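# Route the cable into the chain and shut all bars

## Task

Place the cable inside the cable chain, then close each of the chain's bars on top of it so that none is left open.

## Robot and tools

ROBOT. Two UFACTORY 850-style arms, left_arm and right_arm, each with six revolute joints and a parallel two-finger gripper. Calibrated base places in the scene frame: left_arm at (+0.012, +0.364, +0.013) m, quat_wxyz (+1.000, 0, 0, -0.025); right_arm at (-0.019, -0.371, +0.013) m, quat_wxyz (+1.000, 0, 0, -0.013).

FRAME. All hand positions, orientations and velocities are in the scene frame: origin at table-top height halfway between the nominal bases, +x out across the table, +z up, left_arm on the +y side. Arm names do not match image sides. Reported hand poses may be off by a few cm, more at long reach. The gripper's fingers point along its own +z and close along its y. end_effector_position is the point between the pads when shut, about 2 cm short of the tips; closing pushes the tips roughly 10 mm further along +z, mostly while the gap is above 40 mm.

ROW LAYOUT (used by execute_actions and move). One flat list of 14 numbers covering both arms, always all 14 even if one arm idles: left_arm waist, shoulder, elbow, forearm roll, wrist pitch, wrist roll, opening; then the same seven for right_arm. Joint values are absolute target angles in radians (the same kind of value Joint positions prints), not offsets. Ranges per arm: waist -6.283..6.283, shoulder -2.304..2.304, elbow -4.224..0.061, forearm roll -6.283..6.283, wrist pitch -2.164..2.164, wrist roll -6.283..6.283. True ends may differ by 0.010 rad; a target more than 0.010 beyond a stated end and beyond the current angle gets the call rejected; targets beyond the real end are clipped and reported as "joint sent to its limit" (absence of that line proves nothing). Opening is absolute on -1 (shut) to +1 (open, 0.084 m gap). To leave a gripper unchanged, repeat its current command; 0 is a real half-open command.

TOOLS.
execute_actions(actions, cameras): actions is a list of actions; each action is a list of up to 15 rows, one per 1/30 s step, and the last row is held until 15 steps are done. Empty list just reports state. Per step a joint target stays within 0.692 rad of its measured angle, and if the hand would jump over 70 mm the arm's targets are scaled back, so big changes need several actions. Drive speed caps at 3.14 rad/s.
move(target, speed, blend, opening_speed, blocking, cameras): target is one 14-number row or a list of up to 15 rows (sharing 10 s). Joints interpolate together, so the hand follows a curve and ignores obstacles. speed is rad/s for the joint with farthest to go, 0.01..3.14, default 0.5, one value or one per target. blend (rad) rounds intermediate corners. opening_speed (0.2 or more, per second on the -1..1 scale) ramps the gripper. blocking=false returns after about 0.5 s while the move continues; a new move replaces the running one. The result adds a "move:" line: done, off_target (rested more than 0.01 rad from target), moving, held (a check withheld steps or the clearance check ended the path) or fault, plus limits=held if steps were withheld. Neither done nor off_target says whether you are touching something.
wait(seconds 0..10): let time pass holding last commands; a running move goes on.
stop(): brakes a running move; needs room.
zoom_image(camera, region [x0,y0,x1,y1] pixels, at most 504x504): closer look at the latest image of cam_high, cam_low, cam_left_wrist or cam_right_wrist.
clear_fault(arm): clears a reported torque fault on left_arm or right_arm; costs one action.
read_manual(section): licence texts only.
finished_scene(scene 1..2): ends the scene irrevocably; the goal must hold with the robot let go.

RESULTS. Joint positions / velocities: per arm six joints in the order above plus pad gap (m). "within noise" means the arm is still. Joint targets shows what the joints are currently driven toward; resend those to hold still. Tool commands shows present gripper commands. grip_measured is the measured opening on the command scale; to hold something, command clearly below it (lower squeezes harder, about 24 N per pad max). Joint torques include the arm's weight, have offsets and noise; positive means toward larger angle. "joint command not followed" means the clearance check between arms altered steps. MOTOR HOT appears at 65 °C; at 80 °C an OVER-TEMPERATURE FAULT brakes the arm for 30-60 s or more. Cameras: cam_high, cam_low (fixed), cam_left_wrist, cam_right_wrist (on the hands, possibly a moment stale while moving), each 672x504.

AVOID. Contact torque at a joint's load limit (N m: waist 57, shoulder 57, elbow 47.5, forearm roll 25.6, wrist pitch 15.3, wrist roll 16.9, held weight included) or a motor pinned at its torque limit for 1 s causes a torque fault: the arm stops until clear_fault. Faster moves and targets set deeper past contact press harder. Do not let the arms collide or one gripper squeeze the other's fingers; that can fail the scene. Do not drop the cable, release it while moving, slam or shove hard, or let anything leave the table. Stretched arms, loads and pushing at unreachable poses heat motors. Objects may occasionally be nudged by outside disturbances.

Each tool is called after "Request:" as a command line: name --argument value for each argument, lists and objects as JSON in quotes; but a table of rows of numbers goes row by row, as --pt "numbers of a row", without its own name.

## Session

Request:
execute_actions --actions '[]'

Scene clock: 0.00 s.
left_arm: end_effector_position=(+0.4129, +0.8686, +0.2868) grip_measured=+1.00 end_effector_quat_wxyz=(-0.099, -0.370, +0.914, -0.132) | right_arm: end_effector_position=(+0.2212, -0.2462, +0.1058) grip_measured=+1.00 end_effector_quat_wxyz=(-0.120, +0.165, +0.977, -0.060)
Joint positions: left_arm=[0.994 -0.817 -1.767 -0.124 -1.263 -2.911 0.084] | right_arm=[0.469 -0.341 -0.472 0.1 -0.399 -2.463 0.084]
Joint velocities: within noise
Joint torques (N m): no reading
Joint targets: left_arm=[0.994 -0.817 -1.767 -0.124 -1.263 -2.911] | right_arm=[0.469 -0.341 -0.472 0.100 -0.399 -2.463]
Tool commands: left_gripper/opening=+1.0 right_gripper/opening=+1.0

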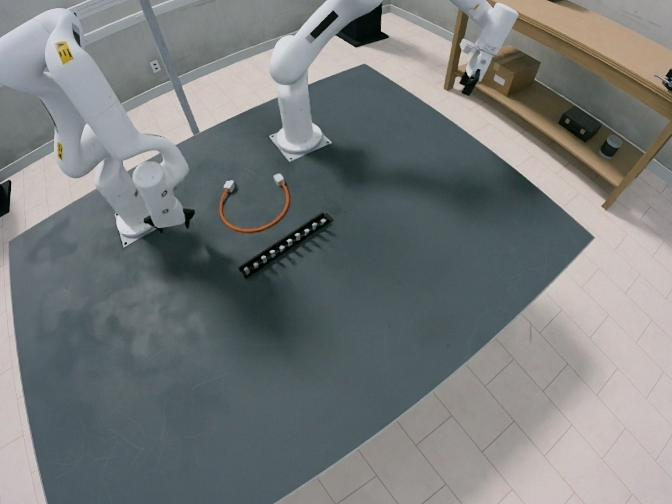

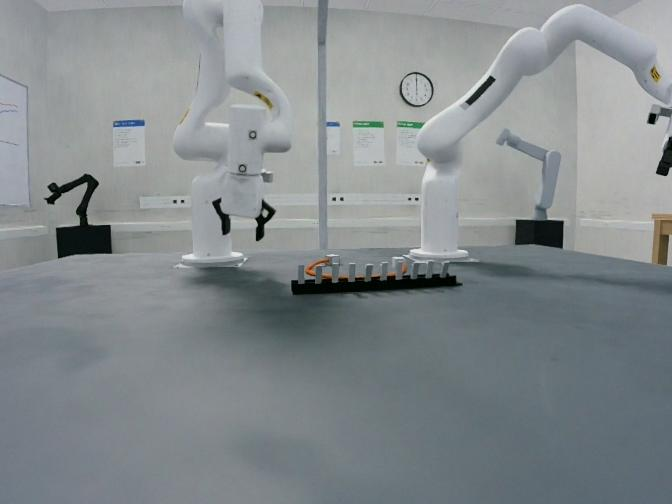

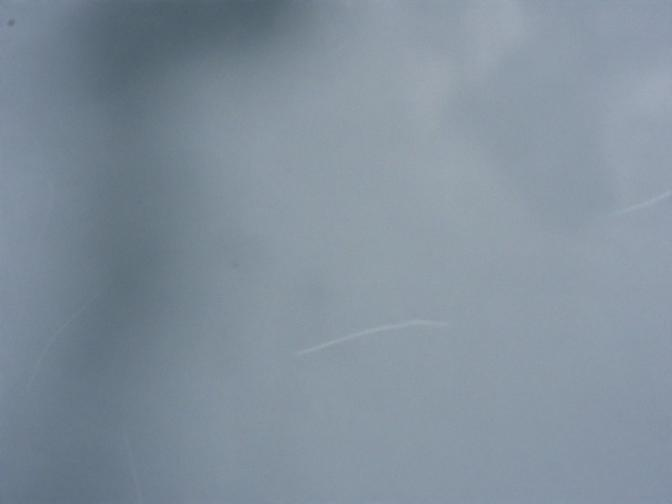

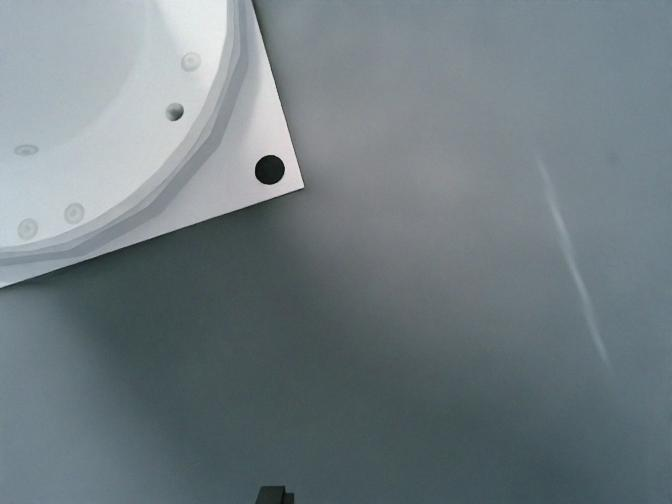

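Request:
zoom_image --camera "cam_high" --region '[200, 160, 350, 290]'

Request:
zoom_image --camera "cam_low" --region '[280, 240, 480, 310]'

Scaled by 3.360 from the camera's 672x504 image, which has a finer 960x720 frame.

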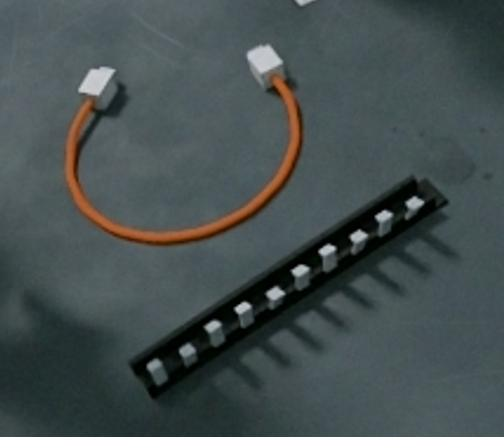

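Scaled by 2.520 from the camera's 672x504 image, which has a finer 960x720 frame.

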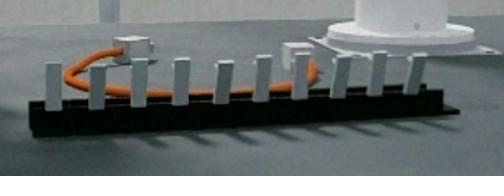

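Request:
move --pt "0.994 -0.817 -1.767 -0.124 -1.263 -2.911 1.0 0.5 -0.5 -1.4 0 -0.9 -2.4 1.0" --pt "0.994 -0.817 -1.767 -0.124 -1.263 -2.911 1.0 0.771 -0.693 -1.696 0 -1.003 -2.397 1.0" --speed 0.9 --blend '[0.15, 0]' --cameras '["cam_right_wrist", "cam_high"]'

Scene clock: 8.33 s.
left_arm: end_effector_position=(+0.4131, +0.8683, +0.2867) grip_measured=+1.00 end_effector_quat_wxyz=(-0.099, -0.370, +0.914, -0.132) | right_arm: end_effector_position=(+0.4875, +0.0960, +0.3296) grip_measured=+1.00 end_effector_quat_wxyz=(+0.000, +0.000, +1.000, +0.000)
Joint positions: left_arm=[0.994 -0.817 -1.767 -0.124 -1.263 -2.911 0.084] | right_arm=[0.771 -0.693 -1.696 0 -1.003 -2.397 0.084]
Joint velocities: within noise
Joint torques (N m): left_arm=[-12.04 55.62 -17.03 -1.57 1.45 -1.21] | right_arm=[11.38 28.56 -36.96 -2.23 -2.21 1.04]
Joint targets: left_arm=[0.994 -0.817 -1.767 -0.124 -1.263 -2.911] | right_arm=[0.771 -0.693 -1.696 0.000 -1.003 -2.397]
move: done; blend cut to 0.148 rad at target 1
camera_calibration:
cam_right_wrist: T_world_to_cam=[[-0.019506, 0.999764, -0.00951549, -0.0506296], [0.99973, 0.0196237, 0.0124313, -0.424768], [0.0126151, -0.00927043, -0.999877, 0.455534], [0, 0, 0, 1]] pos_world=[0.417919, 0.0631761, 0.460276]
Images, in order (width x height): cam_high 672x504, cam_right_wrist 672x504.

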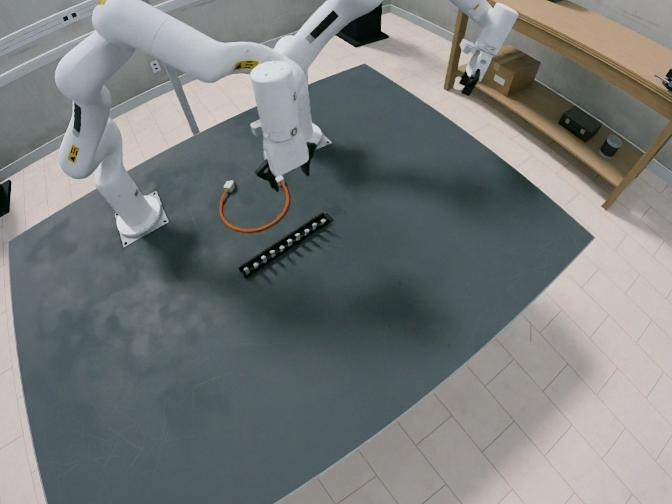

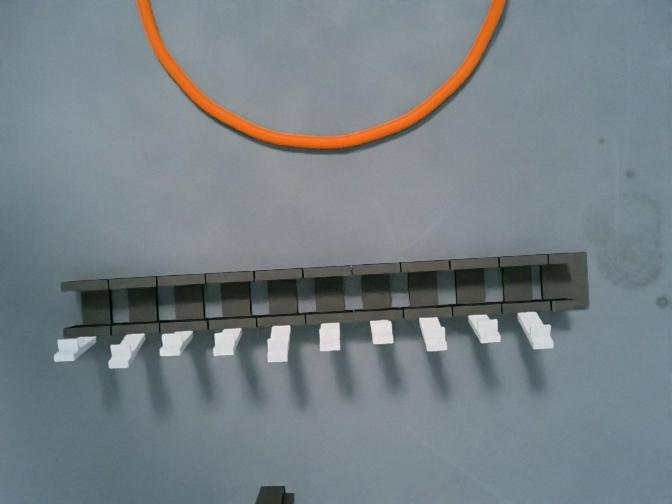

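Request:
zoom_image --camera "cam_right_wrist" --region '[40, 230, 340, 430]'

Request:
zoom_image --camera "cam_right_wrist" --region '[310, 230, 610, 430]'

Scaled by 1.680 from the camera's 672x504 image, which has a finer 960x720 frame.

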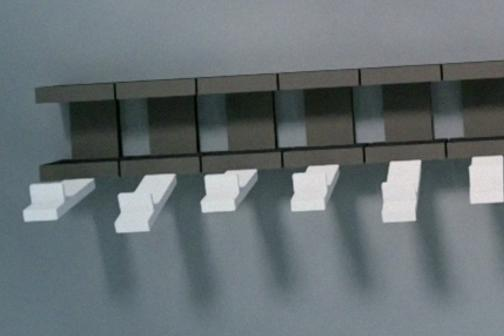

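Scaled by 1.680 from the camera's 672x504 image, which has a finer 960x720 frame.

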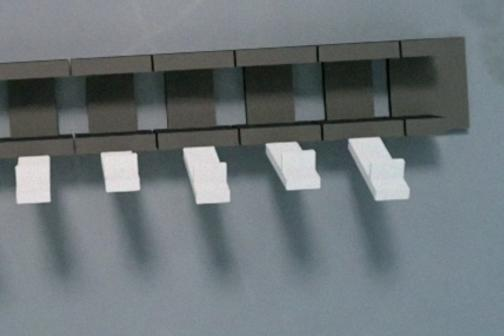

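Request:
move --target '[0.994, -0.817, -1.767, -0.124, -1.263, -2.911, 1.0, 1.109, -0.282, -1.275, 0, -0.993, -2.0586, 1.0]' --speed 0.8 --cameras '["cam_right_wrist"]'

Scene clock: 11.03 s.
left_arm: end_effector_position=(+0.4131, +0.8683, +0.2867) grip_measured=+1.00 end_effector_quat_wxyz=(-0.099, -0.370, +0.914, -0.132) | right_arm: end_effector_position=(+0.2377, +0.1127, +0.3998) grip_measured=+1.00 end_effector_quat_wxyz=(+0.000, +0.000, +1.000, +0.000)
Joint positions: left_arm=[0.994 -0.817 -1.767 -0.124 -1.263 -2.911 0.084] | right_arm=[1.109 -0.282 -1.275 0 -0.993 -2.059 0.084]
Joint velocities: within noise
Joint torques (N m): left_arm=[-12.02 55.4 -23.04 -0.88 1.19 -1.38] | right_arm=[9.93 47.89 -18.67 -1.58 2.29 1.05]
Joint targets: left_arm=[0.994 -0.817 -1.767 -0.124 -1.263 -2.911] | right_arm=[1.109 -0.282 -1.275 0.000 -0.993 -2.059]
move: done
camera_calibration:
cam_right_wrist: T_world_to_cam=[[-0.0193061, 0.999768, -0.00951491, -0.071566], [0.999734, 0.0194237, 0.0124327, -0.17622], [0.0126146, -0.00927236, -0.999877, 0.528931], [0, 0, 0, 1]] pos_world=[0.168119, 0.0798767, 0.530376]
Images, in order (width x height): cam_right_wrist 672x504.

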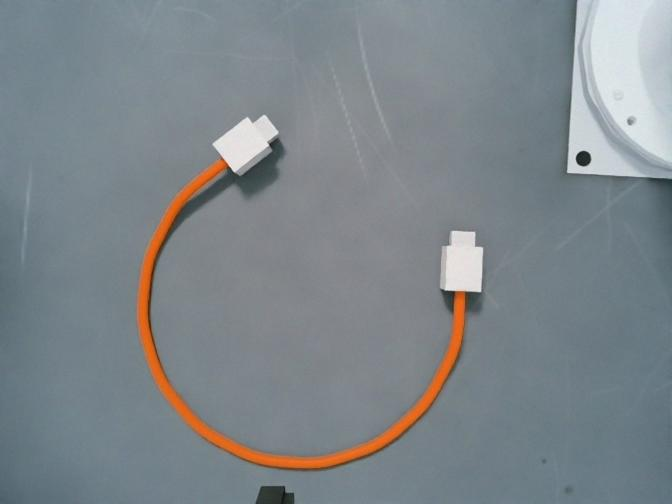

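Request:
move --pt "0.3 -0.5 -1.1 0 -0.6 -1.5 0.2 1.1394 -0.2287 -0.5298 0 -0.3011 1.748 0.2" --pt "-0.6186 -0.1131 -0.3852 0 -0.2721 -0.3771 0.2 1.1394 -0.2287 -0.5298 0 -0.3011 1.748 0.2" --speed '[1.5, 0.9]' --blend '[0.1, 0]'

Scene clock: 24.13 s.
left_arm: end_effector_position=(+0.2493, +0.1760, +0.1497) grip_measured=+0.19 end_effector_quat_wxyz=(+0.000, +0.989, -0.145, +0.000) | right_arm: end_effector_position=(+0.1390, -0.0495, +0.1497) grip_measured=+0.19 end_effector_quat_wxyz=(+0.000, +0.950, -0.312, +0.000)
Joint positions: left_arm=[-0.618 -0.113 -0.385 0 -0.272 -0.377 0.052] | right_arm=[1.139 -0.229 -0.53 0 -0.301 1.748 0.052]
Joint velocities: within noise
Joint torques (N m): left_arm=[-10.24 30.2 -7.1 1.67 2.27 1.49] | right_arm=[10.33 37.46 -12.64 0.22 2.14 0.98]
Joint targets: left_arm=[-0.619 -0.113 -0.385 0.000 -0.272 -0.377] | right_arm=[1.139 -0.229 -0.530 0.000 -0.301 1.748]
move: done
camera_calibration:
cam_left_wrist: T_world_to_cam=[[-0.303118, -0.952905, 0.00961361, 0.276673], [-0.952588, 0.302707, -0.0307261, 0.259414], [0.026369, -0.0184715, -0.999482, 0.275596], [0, 0, 0, 1]] pos_world=[0.323712, 0.190207, 0.280764]
cam_right_wrist: T_world_to_cam=[[-0.577172, -0.816568, -0.00946134, 0.0739588], [-0.81661, 0.577057, 0.0124138, 0.208844], [-0.00467696, 0.0148911, -0.999878, 0.282304], [0, 0, 0, 1]] pos_world=[0.214552, -0.0643265, 0.280377]

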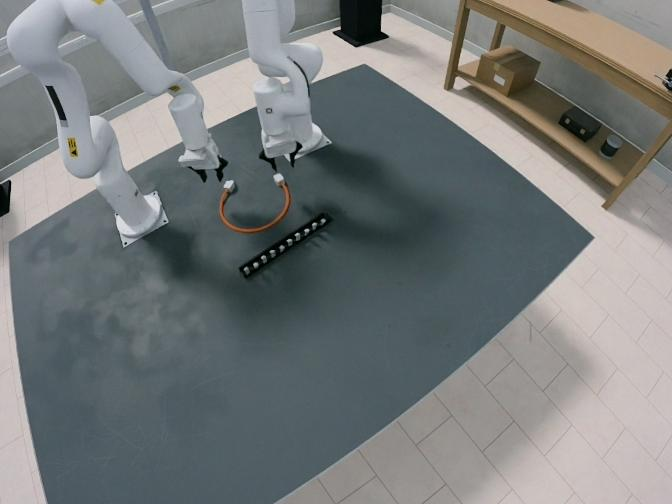

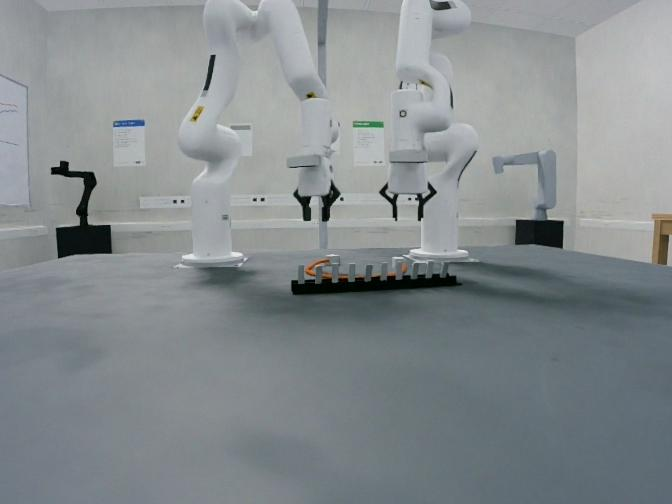

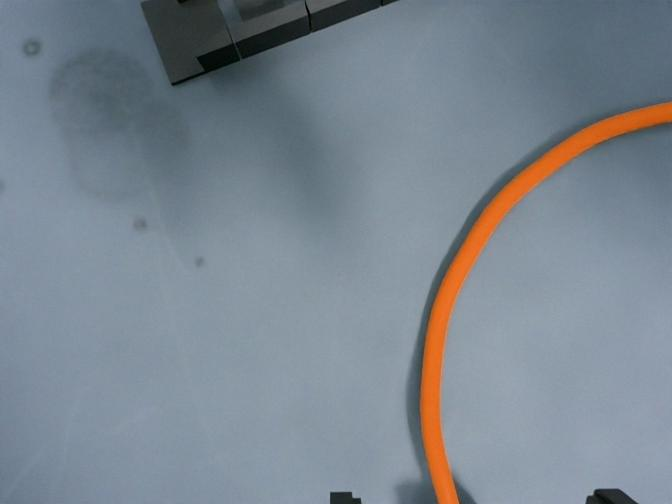

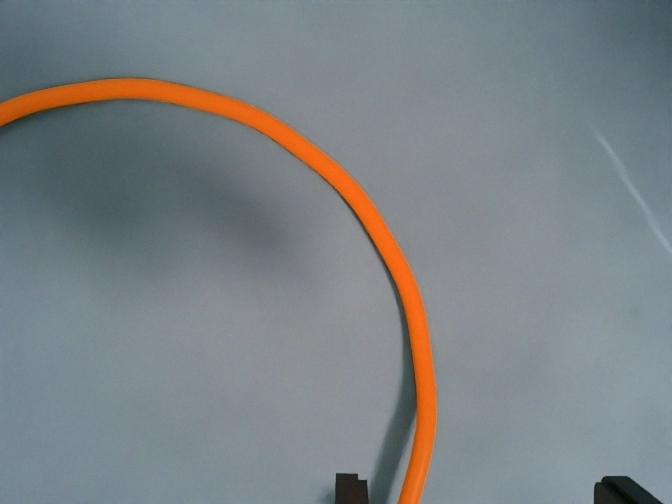

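Request:
zoom_image --camera "cam_left_wrist" --region '[320, 330, 672, 504]'

Request:
zoom_image --camera "cam_right_wrist" --region '[320, 330, 672, 504]'

Request:
zoom_image --camera "cam_low" --region '[270, 230, 490, 320]'

Scaled by 1.432 from the camera's 672x504 image, which has a finer 960x720 frame.

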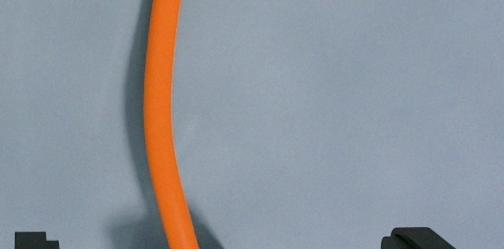

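Scaled by 1.432 from the camera's 672x504 image, which has a finer 960x720 frame.

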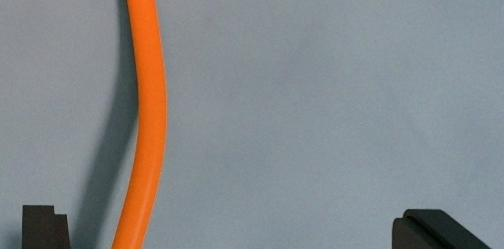

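Scaled by 2.291 from the camera's 672x504 image, which has a finer 960x720 frame.

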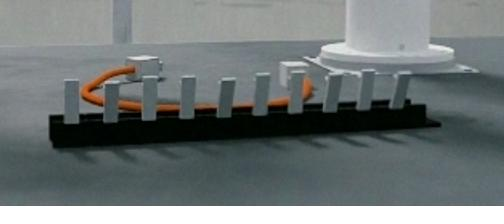

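Request:
move --target '[-0.6475, -0.5148, -0.4318, 0, 0.0830, -0.5666, 0.1, 1.1428, -0.5615, -0.5505, 0, 0.0110, 1.7521, 0.1]' --speed 0.4

Request:
zoom_image --camera "cam_low" --region '[270, 230, 490, 320]'

Scene clock: 29.03 s.
left_arm: end_effector_position=(+0.2462, +0.1672, +0.0348) grip_measured=+0.09 end_effector_quat_wxyz=(+0.000, +0.998, -0.066, +0.000) | right_arm: end_effector_position=(+0.1357, -0.0535, +0.0348) grip_measured=+0.09 end_effector_quat_wxyz=(+0.000, +0.950, -0.313, +0.000)
Joint positions: left_arm=[-0.647 -0.515 -0.432 0 0.083 -0.567 0.048] | right_arm=[1.143 -0.561 -0.551 0 0.011 1.752 0.048]
Joint velocities: within noise
Joint torques (N m): left_arm=[-11.26 13.74 -22.95 1.33 2.22 -1.37] | right_arm=[10.8 12.08 -20.21 1.53 2.3 1.03]
Joint targets: left_arm=[-0.647 -0.515 -0.432 0.000 0.083 -0.567] | right_arm=[1.143 -0.561 -0.550 0.000 0.011 1.752]
move: done
camera_calibration:
cam_left_wrist: T_world_to_cam=[[-0.147286, -0.989047, 0.00962555, 0.236126], [-0.98867, 0.146931, -0.0307207, 0.290535], [0.02897, -0.0140412, -0.999482, 0.159294], [0, 0, 0, 1]] pos_world=[0.317407, 0.193088, 0.165864]
cam_right_wrist: T_world_to_cam=[[-0.577694, -0.816199, -0.00945951, 0.0678341], [-0.81624, 0.577579, 0.0124181, 0.209841], [-0.00467204, 0.0148951, -0.999878, 0.167461], [0, 0, 0, 1]] pos_world=[0.211251, -0.0683282, 0.165477]

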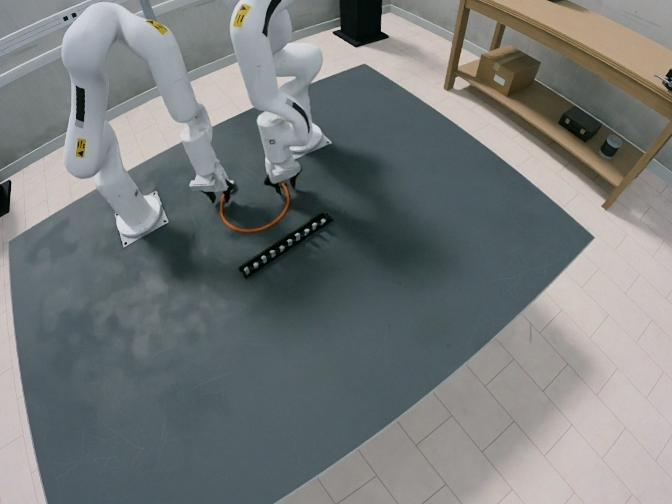

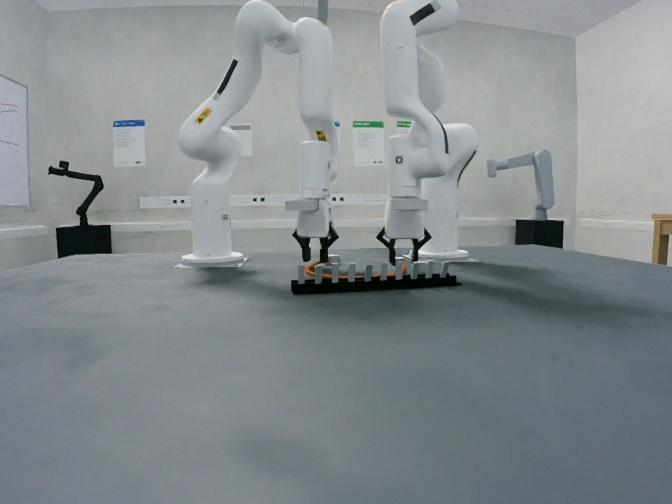

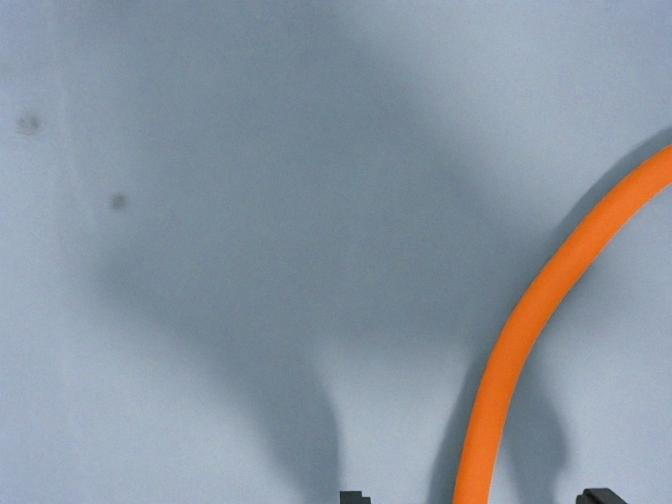

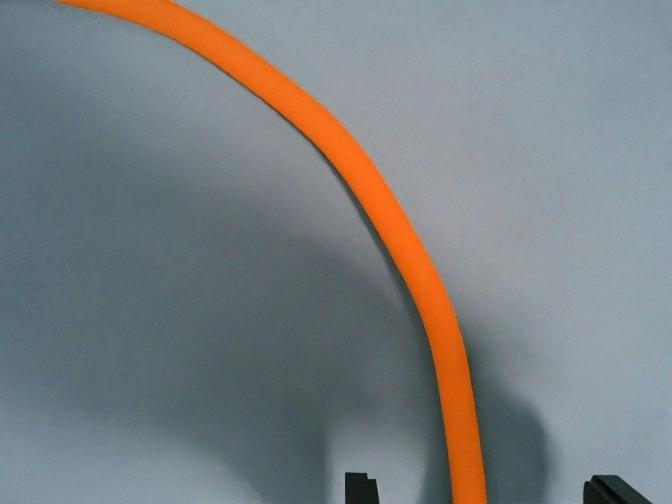

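Scaled by 2.291 from the camera's 672x504 image, which has a finer 960x720 frame.

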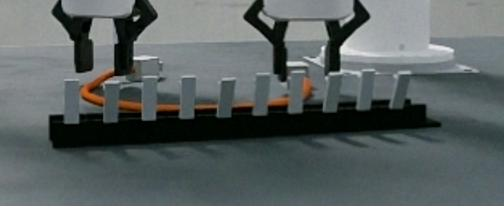

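Request:
move --target '[-0.6475, -0.5504, -0.4402, 0, 0.1102, -0.5666, 0.1, 1.1428, -0.5927, -0.5579, 0, 0.0348, 1.7521, 0.1]' --speed 0.1 --cameras '["cam_low", "cam_left_wrist", "cam_right_wrist"]'

Request:
zoom_image --camera "cam_low" --region '[270, 230, 490, 320]'

Scene clock: 30.27 s.
left_arm: end_effector_position=(+0.2462, +0.1672, +0.0248) grip_measured=+0.09 end_effector_quat_wxyz=(+0.000, +0.998, -0.066, +0.000) | right_arm: end_effector_position=(+0.1357, -0.0535, +0.0248) grip_measured=+0.09 end_effector_quat_wxyz=(+0.000, +0.950, -0.313, +0.000)
Joint positions: left_arm=[-0.648 -0.55 -0.44 0 0.11 -0.567 0.048] | right_arm=[1.143 -0.592 -0.558 0 0.035 1.752 0.048]
Joint velocities: within noise
Joint torques (N m): left_arm=[-13.08 14.62 -22.46 1.11 2.13 -1.24] | right_arm=[10.82 12.28 -20.05 1.78 2.36 0.98]
Joint targets: left_arm=[-0.647 -0.550 -0.440 0.000 0.110 -0.567] | right_arm=[1.143 -0.593 -0.558 0.000 0.035 1.752]
move: done
camera_calibration:
cam_left_wrist: T_world_to_cam=[[-0.147286, -0.989047, 0.00962555, 0.236223], [-0.98867, 0.146931, -0.0307207, 0.290228], [0.02897, -0.0140412, -0.999482, 0.149299], [0, 0, 0, 1]] pos_world=[0.317407, 0.193088, 0.155864]
cam_right_wrist: T_world_to_cam=[[-0.577694, -0.816199, -0.00945951, 0.0676579], [-0.81624, 0.577579, 0.0124181, 0.210023], [-0.00467204, 0.0148951, -0.999878, 0.157464], [0, 0, 0, 1]] pos_world=[0.211251, -0.0684282, 0.155477]
Images, in order (width x height): cam_low 672x504, cam_left_wrist 672x504, cam_right_wrist 672x504.

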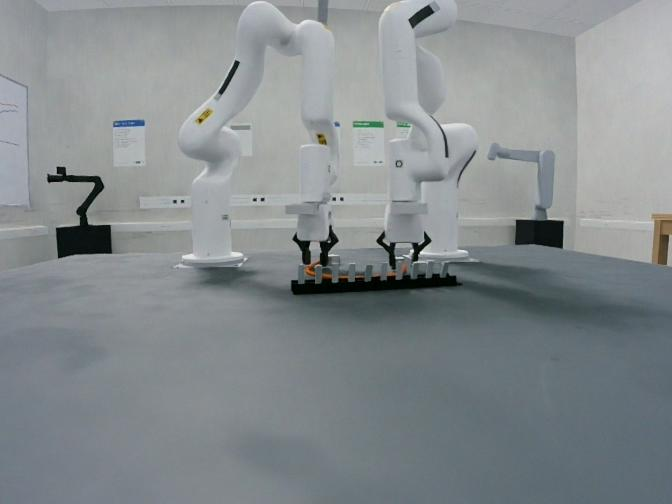

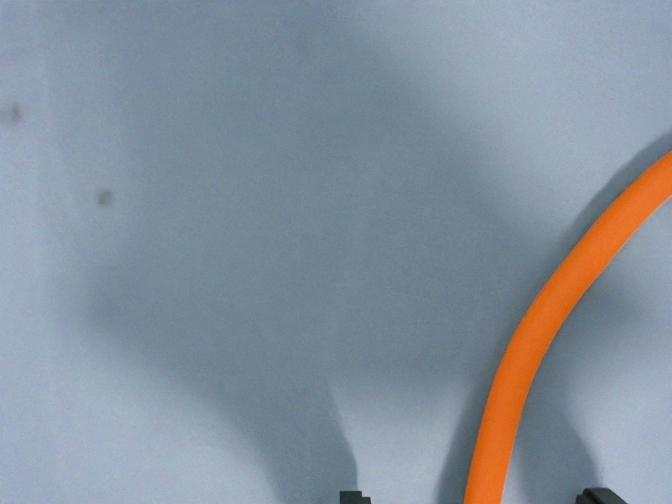

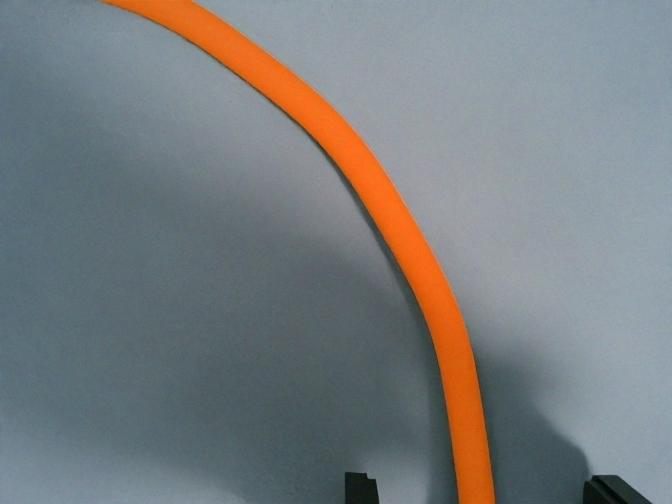

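Scaled by 2.291 from the camera's 672x504 image, which has a finer 960x720 frame.

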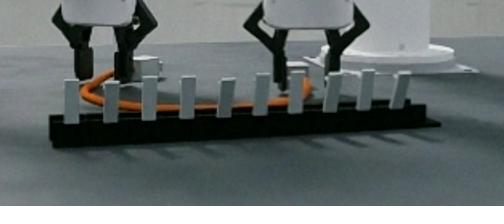

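Request:
move --target '[-0.6475, -0.5629, -0.4433, 0, 0.1196, -0.5666, 0.1, 1.1428, -0.6037, -0.5607, 0, 0.0430, 1.7521, 0.1]' --speed 0.05 --cameras '["cam_left_wrist", "cam_right_wrist"]'

Scene clock: 31.83 s.
left_arm: end_effector_position=(+0.2462, +0.1672, +0.0213) grip_measured=+0.09 end_effector_quat_wxyz=(+0.000, +0.998, -0.066, +0.000) | right_arm: end_effector_position=(+0.1357, -0.0535, +0.0213) grip_measured=+0.09 end_effector_quat_wxyz=(+0.000, +0.950, -0.313, +0.000)
Joint positions: left_arm=[-0.648 -0.563 -0.443 0 0.119 -0.567 0.048] | right_arm=[1.143 -0.603 -0.561 0 0.043 1.752 0.048]
Joint velocities: within noise
Joint torques (N m): left_arm=[-12.48 12.47 -21.88 0.16 2.06 -1.25] | right_arm=[10.18 13.05 -19.77 1.96 2.39 0.98]
Joint targets: left_arm=[-0.647 -0.563 -0.443 0.000 0.120 -0.567] | right_arm=[1.143 -0.604 -0.561 0.000 0.043 1.752]
move: done
camera_calibration:
cam_left_wrist: T_world_to_cam=[[-0.147286, -0.989047, 0.00962555, 0.236256], [-0.98867, 0.146931, -0.0307207, 0.29012], [0.02897, -0.0140412, -0.999482, 0.145801], [0, 0, 0, 1]] pos_world=[0.317407, 0.193088, 0.152364]
cam_right_wrist: T_world_to_cam=[[-0.57776, -0.816152, -0.00945928, 0.0676416], [-0.816194, 0.577645, 0.0124187, 0.210061], [-0.00467142, 0.0148956, -0.999878, 0.153964], [0, 0, 0, 1]] pos_world=[0.21125, -0.0684284, 0.151977]
Images, in order (width x height): cam_left_wrist 672x504, cam_right_wrist 672x504.

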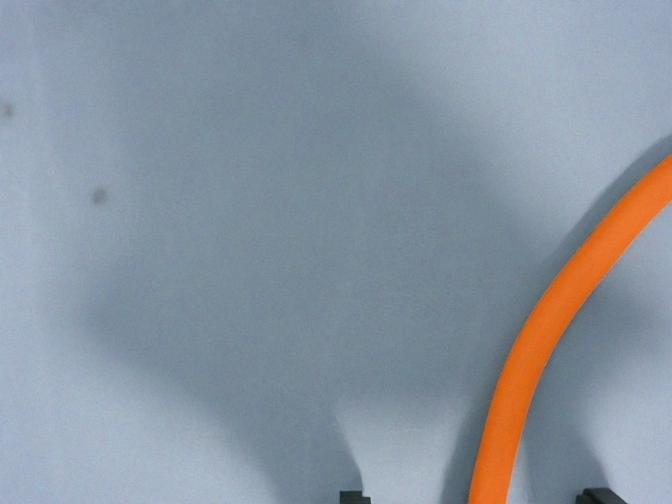

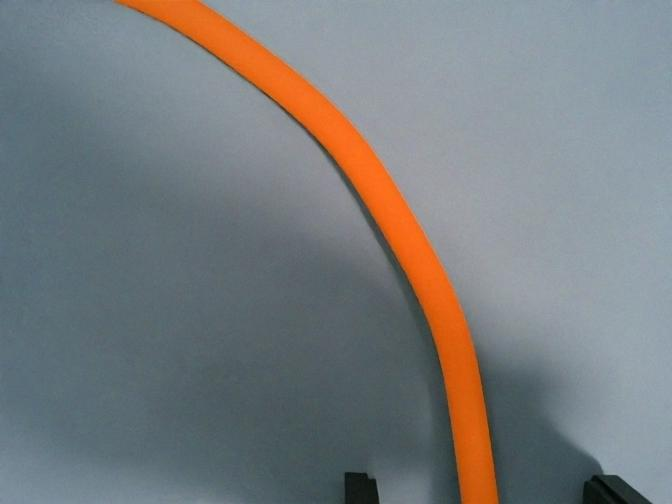

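Request:
move --target '[-0.6475, -0.5629, -0.4433, 0, 0.1196, -0.5666, -1.0, 1.1428, -0.6037, -0.5607, 0, 0.0430, 1.7521, -1.0]' --speed 0.05 --opening_speed 1.2 --cameras '["cam_low", "cam_left_wrist", "cam_right_wrist"]'

Scene clock: 33.87 s.
left_arm: end_effector_position=(+0.2462, +0.1672, +0.0212) grip_measured=-0.83 end_effector_quat_wxyz=(+0.000, +0.998, -0.066, +0.000) | right_arm: end_effector_position=(+0.1440, -0.0366, +0.0401) grip_measured=-0.83 end_effector_quat_wxyz=(-0.027, +0.950, -0.313, +0.004)
Joint positions: left_arm=[-0.648 -0.563 -0.443 0 0.12 -0.567 0.008] | right_arm=[1.143 -0.552 -0.562 0 0.044 1.752 0.008]
Joint velocities: within noise
Joint torques (N m): left_arm=[-10.91 14.17 2.26 0.45 1.75 -1.12] | right_arm=[-0.57 42.56 -9.73 0.02 -0.62 0.1]
Joint targets: left_arm=[-0.647 -0.563 -0.443 0.000 0.120 -0.567] | right_arm=[1.143 -0.550 -0.561 0.000 0.043 1.752]
Tool commands: left_gripper/opening=-1.0 right_gripper/opening=-1.0
TORQUE FAULT: the external load on the shoulder of the right arm reached its load limit, and that arm stopped. The contact can be on any part of that arm beyond that joint, not only on its tool. A torque fault puts only its own arm into a fault stop. That arm's remaining commands of this call were not run. The hold on the shoulder of that arm was moved back by the arm itself, up to 3 degrees, as the stop began. That arm is still stopped at the end of this call. While its stop runs, that arm, its gripper or tool too, takes no new command.
CLEAR FAULT: the right arm stays stopped (state 4) until you call clear_fault(arm="right_arm").
End effector pose when the fault began: right_arm: position (+0.1361, -0.0527, +0.0217), quat_wxyz (-0.001, +0.950, -0.313, +0.000)
Joint positions when the fault began: right_arm=[1.143 -0.603 -0.561 0 0.043 1.752 0.023]
move: fault (right_arm); right_arm: the shoulder is farthest, 0.052 rad from its target
camera_calibration:
cam_left_wrist: T_world_to_cam=[[-0.147286, -0.989047, 0.00962555, 0.236257], [-0.98867, 0.146931, -0.0307207, 0.290117], [0.02897, -0.0140412, -0.999482, 0.145701], [0, 0, 0, 1]] pos_world=[0.317407, 0.193088, 0.152264]
cam_right_wrist: T_world_to_cam=[[-0.576922, -0.81441, -0.0624337, 0.0884228], [-0.81658, 0.576851, 0.0209844, 0.206471], [0.018925, 0.0630885, -0.997828, 0.170855], [0, 0, 0, 1]] pos_world=[0.216379, -0.0578693, 0.171672]
Images, in order (width x height): cam_low 672x504, cam_left_wrist 672x504, cam_right_wrist 672x504.

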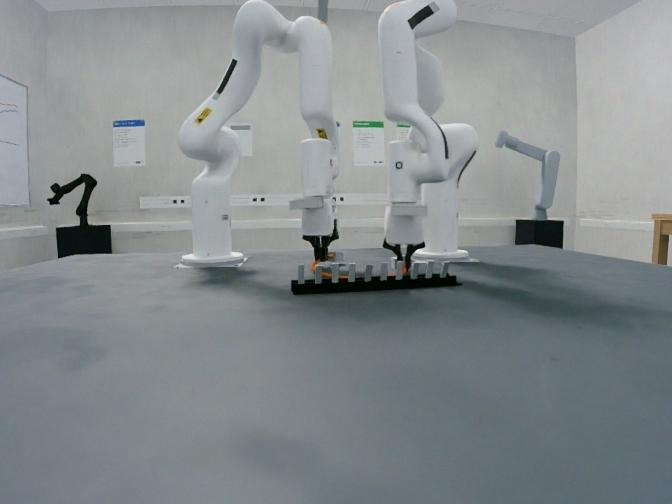

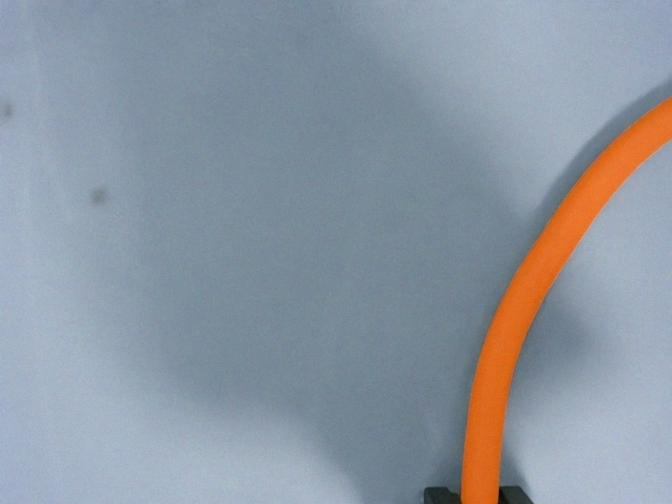

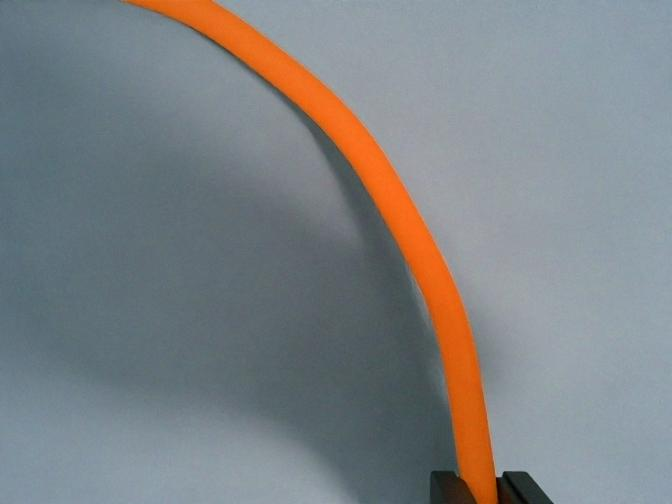

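Request:
clear_fault --arm "right_arm" --cameras '["cam_right_wrist"]'

Scene clock: 34.30 s.
left_arm: end_effector_position=(+0.2462, +0.1672, +0.0212) grip_measured=-0.83 end_effector_quat_wxyz=(+0.000, +0.998, -0.066, +0.000) | right_arm: end_effector_position=(+0.1440, -0.0366, +0.0402) grip_measured=-0.83 end_effector_quat_wxyz=(-0.027, +0.950, -0.313, +0.004)
Joint positions: left_arm=[-0.648 -0.563 -0.443 0 0.12 -0.567 0.008] | right_arm=[1.143 -0.552 -0.562 0 0.044 1.752 0.008]
Joint velocities: within noise
Joint torques (N m): left_arm=[-11.52 14.65 1.82 0.01 1.6 -1.16] | right_arm=[-0.48 44.09 -10.14 0.52 -0.64 0.05]
Joint targets: left_arm=[-0.647 -0.563 -0.443 0.000 0.120 -0.567] | right_arm=[1.143 -0.550 -0.561 0.000 0.043 1.752]
Tool commands: left_gripper/opening=-1.0 right_gripper/opening=-1.0
TORQUE FAULT, CONTINUED: the right arm's stop, for the torque fault of the shoulder that an earlier result reported, is over. The call counts as one of the actions that you can send in this scene. The hold on the shoulder of that arm was moved back by the arm itself, up to 3 degrees, as the stop began. That arm's target is now where it stood when the stop ended, not its last command. That arm keeps its grip as last carried out and accepts commands again: back off and push less far.
CLEAR FAULT: your call cleared the right arm's torque fault. If a joint's load stays at its limit, that arm stops again at once.
camera_calibration:
cam_right_wrist: T_world_to_cam=[[-0.576925, -0.814401, -0.062515, 0.0885256], [-0.816578, 0.576851, 0.0210424, 0.2064], [0.0189249, 0.0631882, -0.997822, 0.170953], [0, 0, 0, 1]] pos_world=[0.216379, -0.0577692, 0.171772]
Images, in order (width x height): cam_right_wrist 672x504.

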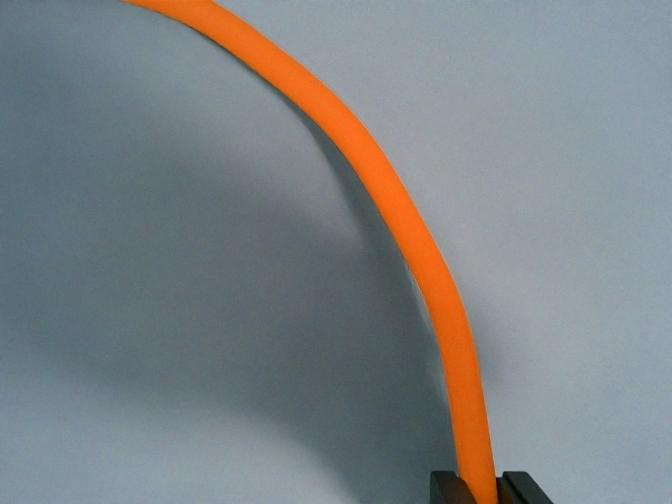

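Request:
move --pt "-0.6475 -0.2176 -0.3930 0 -0.1754 -0.5666 -1.0 1.1428 -0.3031 -0.5157 0 -0.2126 1.7521 -1.0" --speed 0.35

Scene clock: 37.90 s.
left_arm: end_effector_position=(+0.2462, +0.1672, +0.1197) grip_measured=-0.83 end_effector_quat_wxyz=(+0.000, +0.998, -0.066, +0.000) | right_arm: end_effector_position=(+0.1357, -0.0536, +0.1196) grip_measured=-0.83 end_effector_quat_wxyz=(+0.000, +0.950, -0.313, +0.000)
Joint positions: left_arm=[-0.648 -0.218 -0.393 0 -0.175 -0.567 0.008] | right_arm=[1.143 -0.303 -0.516 0 -0.212 1.752 0.008]
Joint velocities: within noise
Joint torques (N m): left_arm=[-9.99 32.56 -4.8 -0.05 -2.2 -0.73] | right_arm=[-1.15 39.7 -8.76 0.31 -2.04 -0.19]
Joint targets: left_arm=[-0.647 -0.218 -0.393 0.000 -0.175 -0.567] | right_arm=[1.143 -0.303 -0.516 0.000 -0.213 1.752]
move: done
camera_calibration:
cam_left_wrist: T_world_to_cam=[[-0.147286, -0.989047, 0.00962556, 0.235309], [-0.98867, 0.146931, -0.0307207, 0.293143], [0.02897, -0.0140412, -0.999482, 0.24415], [0, 0, 0, 1]] pos_world=[0.317407, 0.193088, 0.250764]
cam_right_wrist: T_world_to_cam=[[-0.577808, -0.816118, -0.00945911, 0.0685259], [-0.81616, 0.577693, 0.0124191, 0.208755], [-0.00467097, 0.014896, -0.999878, 0.252252], [0, 0, 0, 1]] pos_world=[0.21115, -0.0684286, 0.250277]

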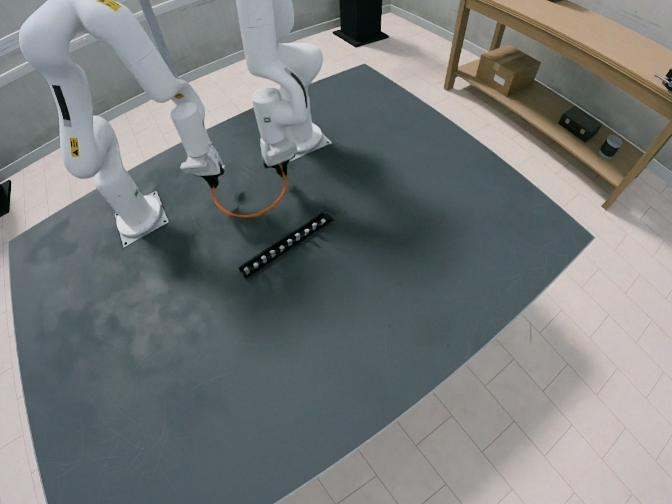

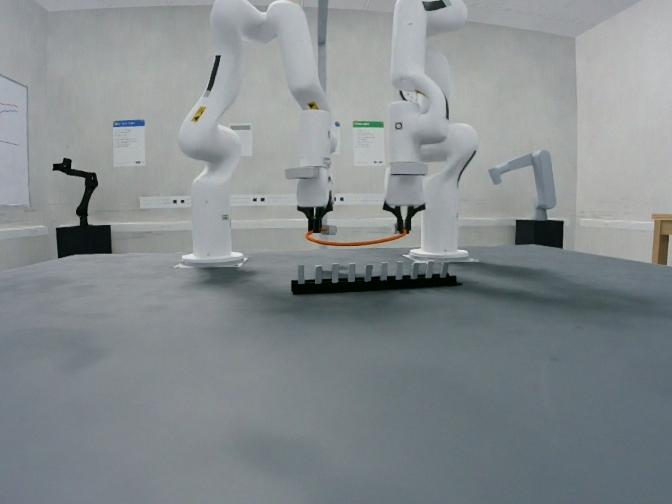

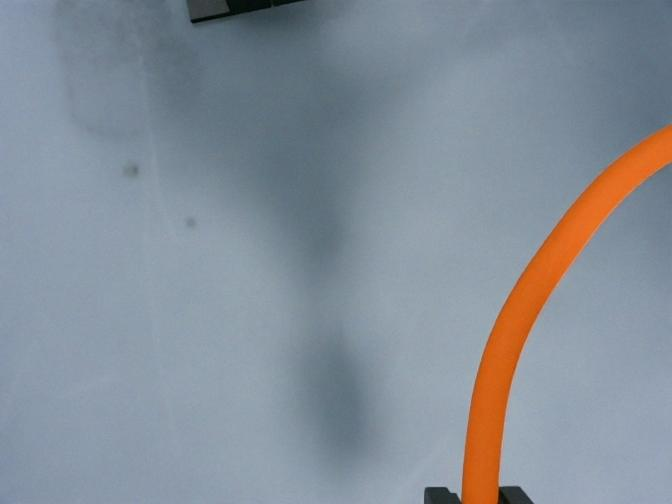

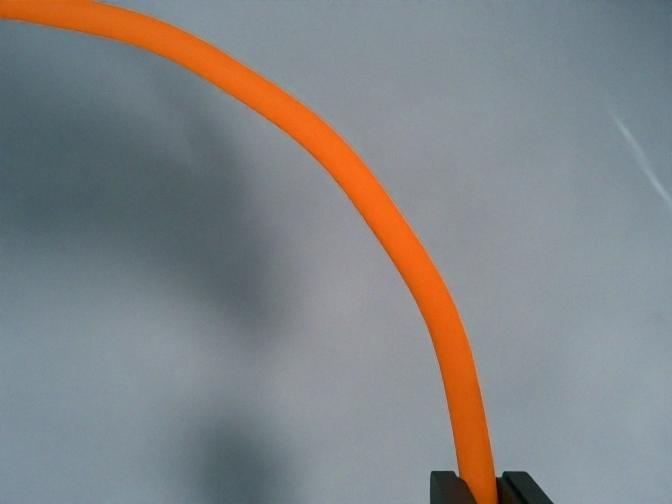

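Request:
move --pt "-0.2789 -0.1298 -0.3232 0 -0.1934 1.1686 -1.0 0.5866 -0.3374 -0.6074 0 -0.2700 -1.0835 -1.0" --speed 0.8

Scene clock: 42.77 s.
left_arm: end_effector_position=(+0.2762, +0.2735, +0.1297) grip_measured=-0.83 end_effector_quat_wxyz=(+0.000, +0.732, -0.681, +0.000) | right_arm: end_effector_position=(+0.3089, -0.1649, +0.1297) grip_measured=-0.83 end_effector_quat_wxyz=(+0.000, +0.681, +0.732, +0.000)
Joint positions: left_arm=[-0.279 -0.13 -0.323 0 -0.193 1.168 0.008] | right_arm=[0.587 -0.337 -0.607 0 -0.27 -1.083 0.007]
Joint velocities: within noise
Joint torques (N m): left_arm=[10.6 28.06 -5.84 -1.6 -2.21 1.48] | right_arm=[-12.59 11.21 -27.1 0.46 -2.03 -0.9]
Joint targets: left_arm=[-0.279 -0.130 -0.323 0.000 -0.193 1.169] | right_arm=[0.587 -0.337 -0.607 0.000 -0.270 -1.083]
move: done
camera_calibration:
cam_left_wrist: T_world_to_cam=[[-0.998358, -0.0564623, 0.00967591, 0.324687], [-0.0567354, 0.997915, -0.0307643, -0.182717], [-0.00791872, -0.0312628, -0.99948, 0.269667], [0, 0, 0, 1]] pos_world=[0.315922, 0.209099, 0.260763]
cam_right_wrist: T_world_to_cam=[[0.99569, 0.0922568, -0.00945346, -0.258403], [0.0923709, -0.995647, 0.0124499, -0.125712], [-0.00826372, -0.0132695, -0.999878, 0.261286], [0, 0, 0, 1]] pos_world=[0.27106, -0.0978579, 0.260376]

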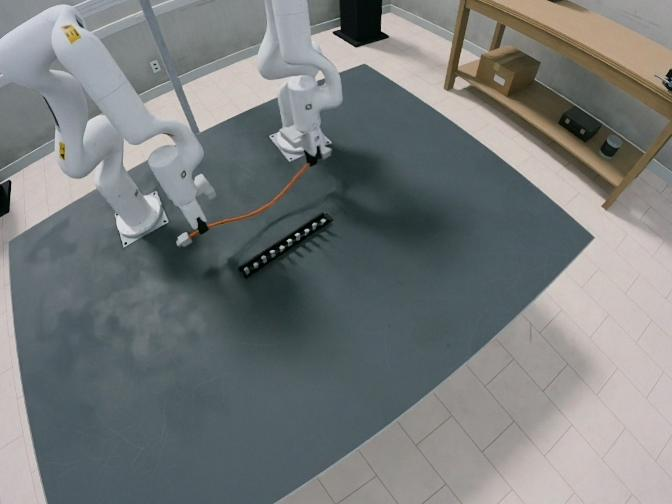

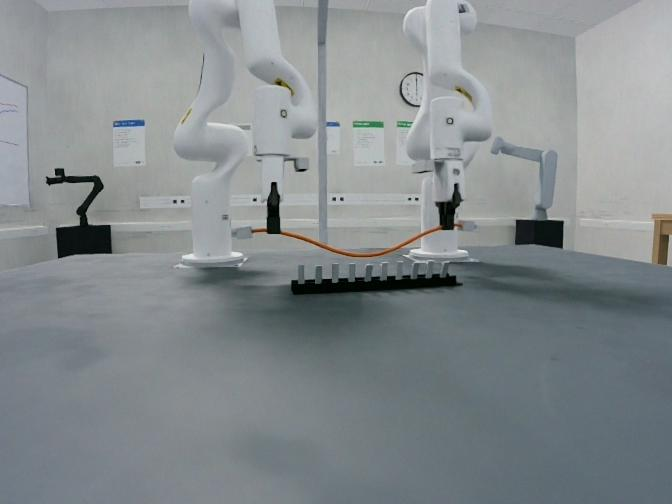

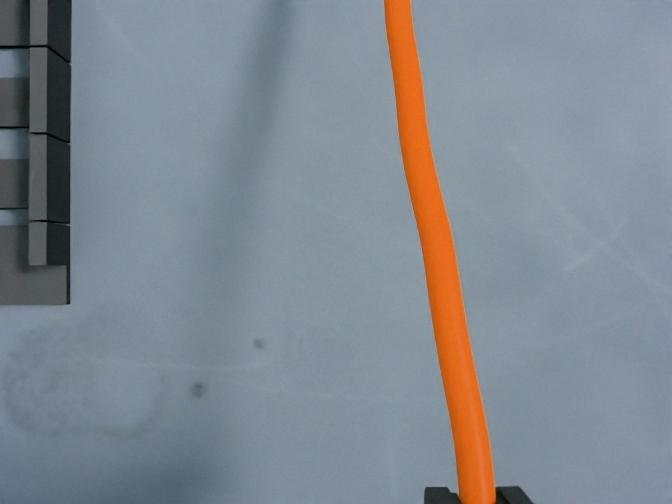

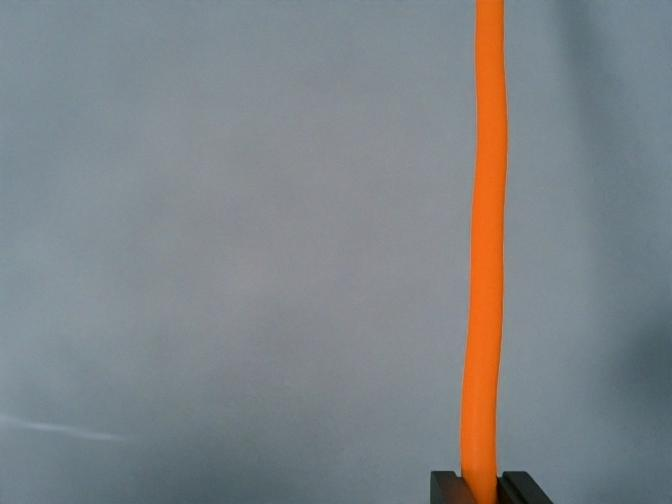

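Request:
zoom_image --camera "cam_left_wrist" --region '[0, 0, 160, 320]'

Request:
zoom_image --camera "cam_low" --region '[220, 200, 500, 310]'

Request:
zoom_image --camera "cam_high" --region '[160, 120, 360, 300]'

Scaled by 1.575 from the camera's 672x504 image, which has a finer 960x720 frame.

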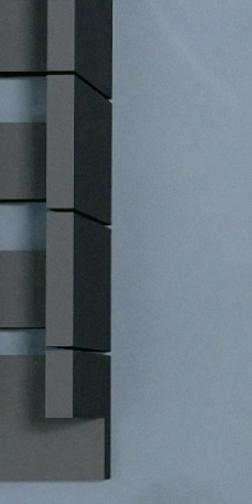

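Scaled by 1.800 from the camera's 672x504 image, which has a finer 960x720 frame.

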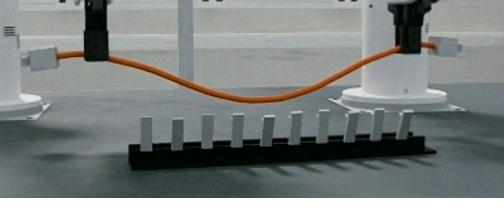

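Scaled by 2.520 from the camera's 672x504 image, which has a finer 960x720 frame.

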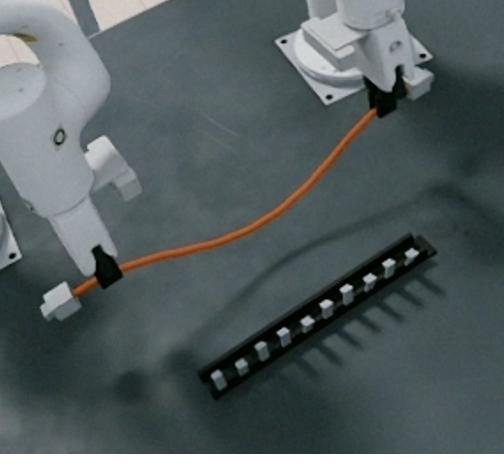

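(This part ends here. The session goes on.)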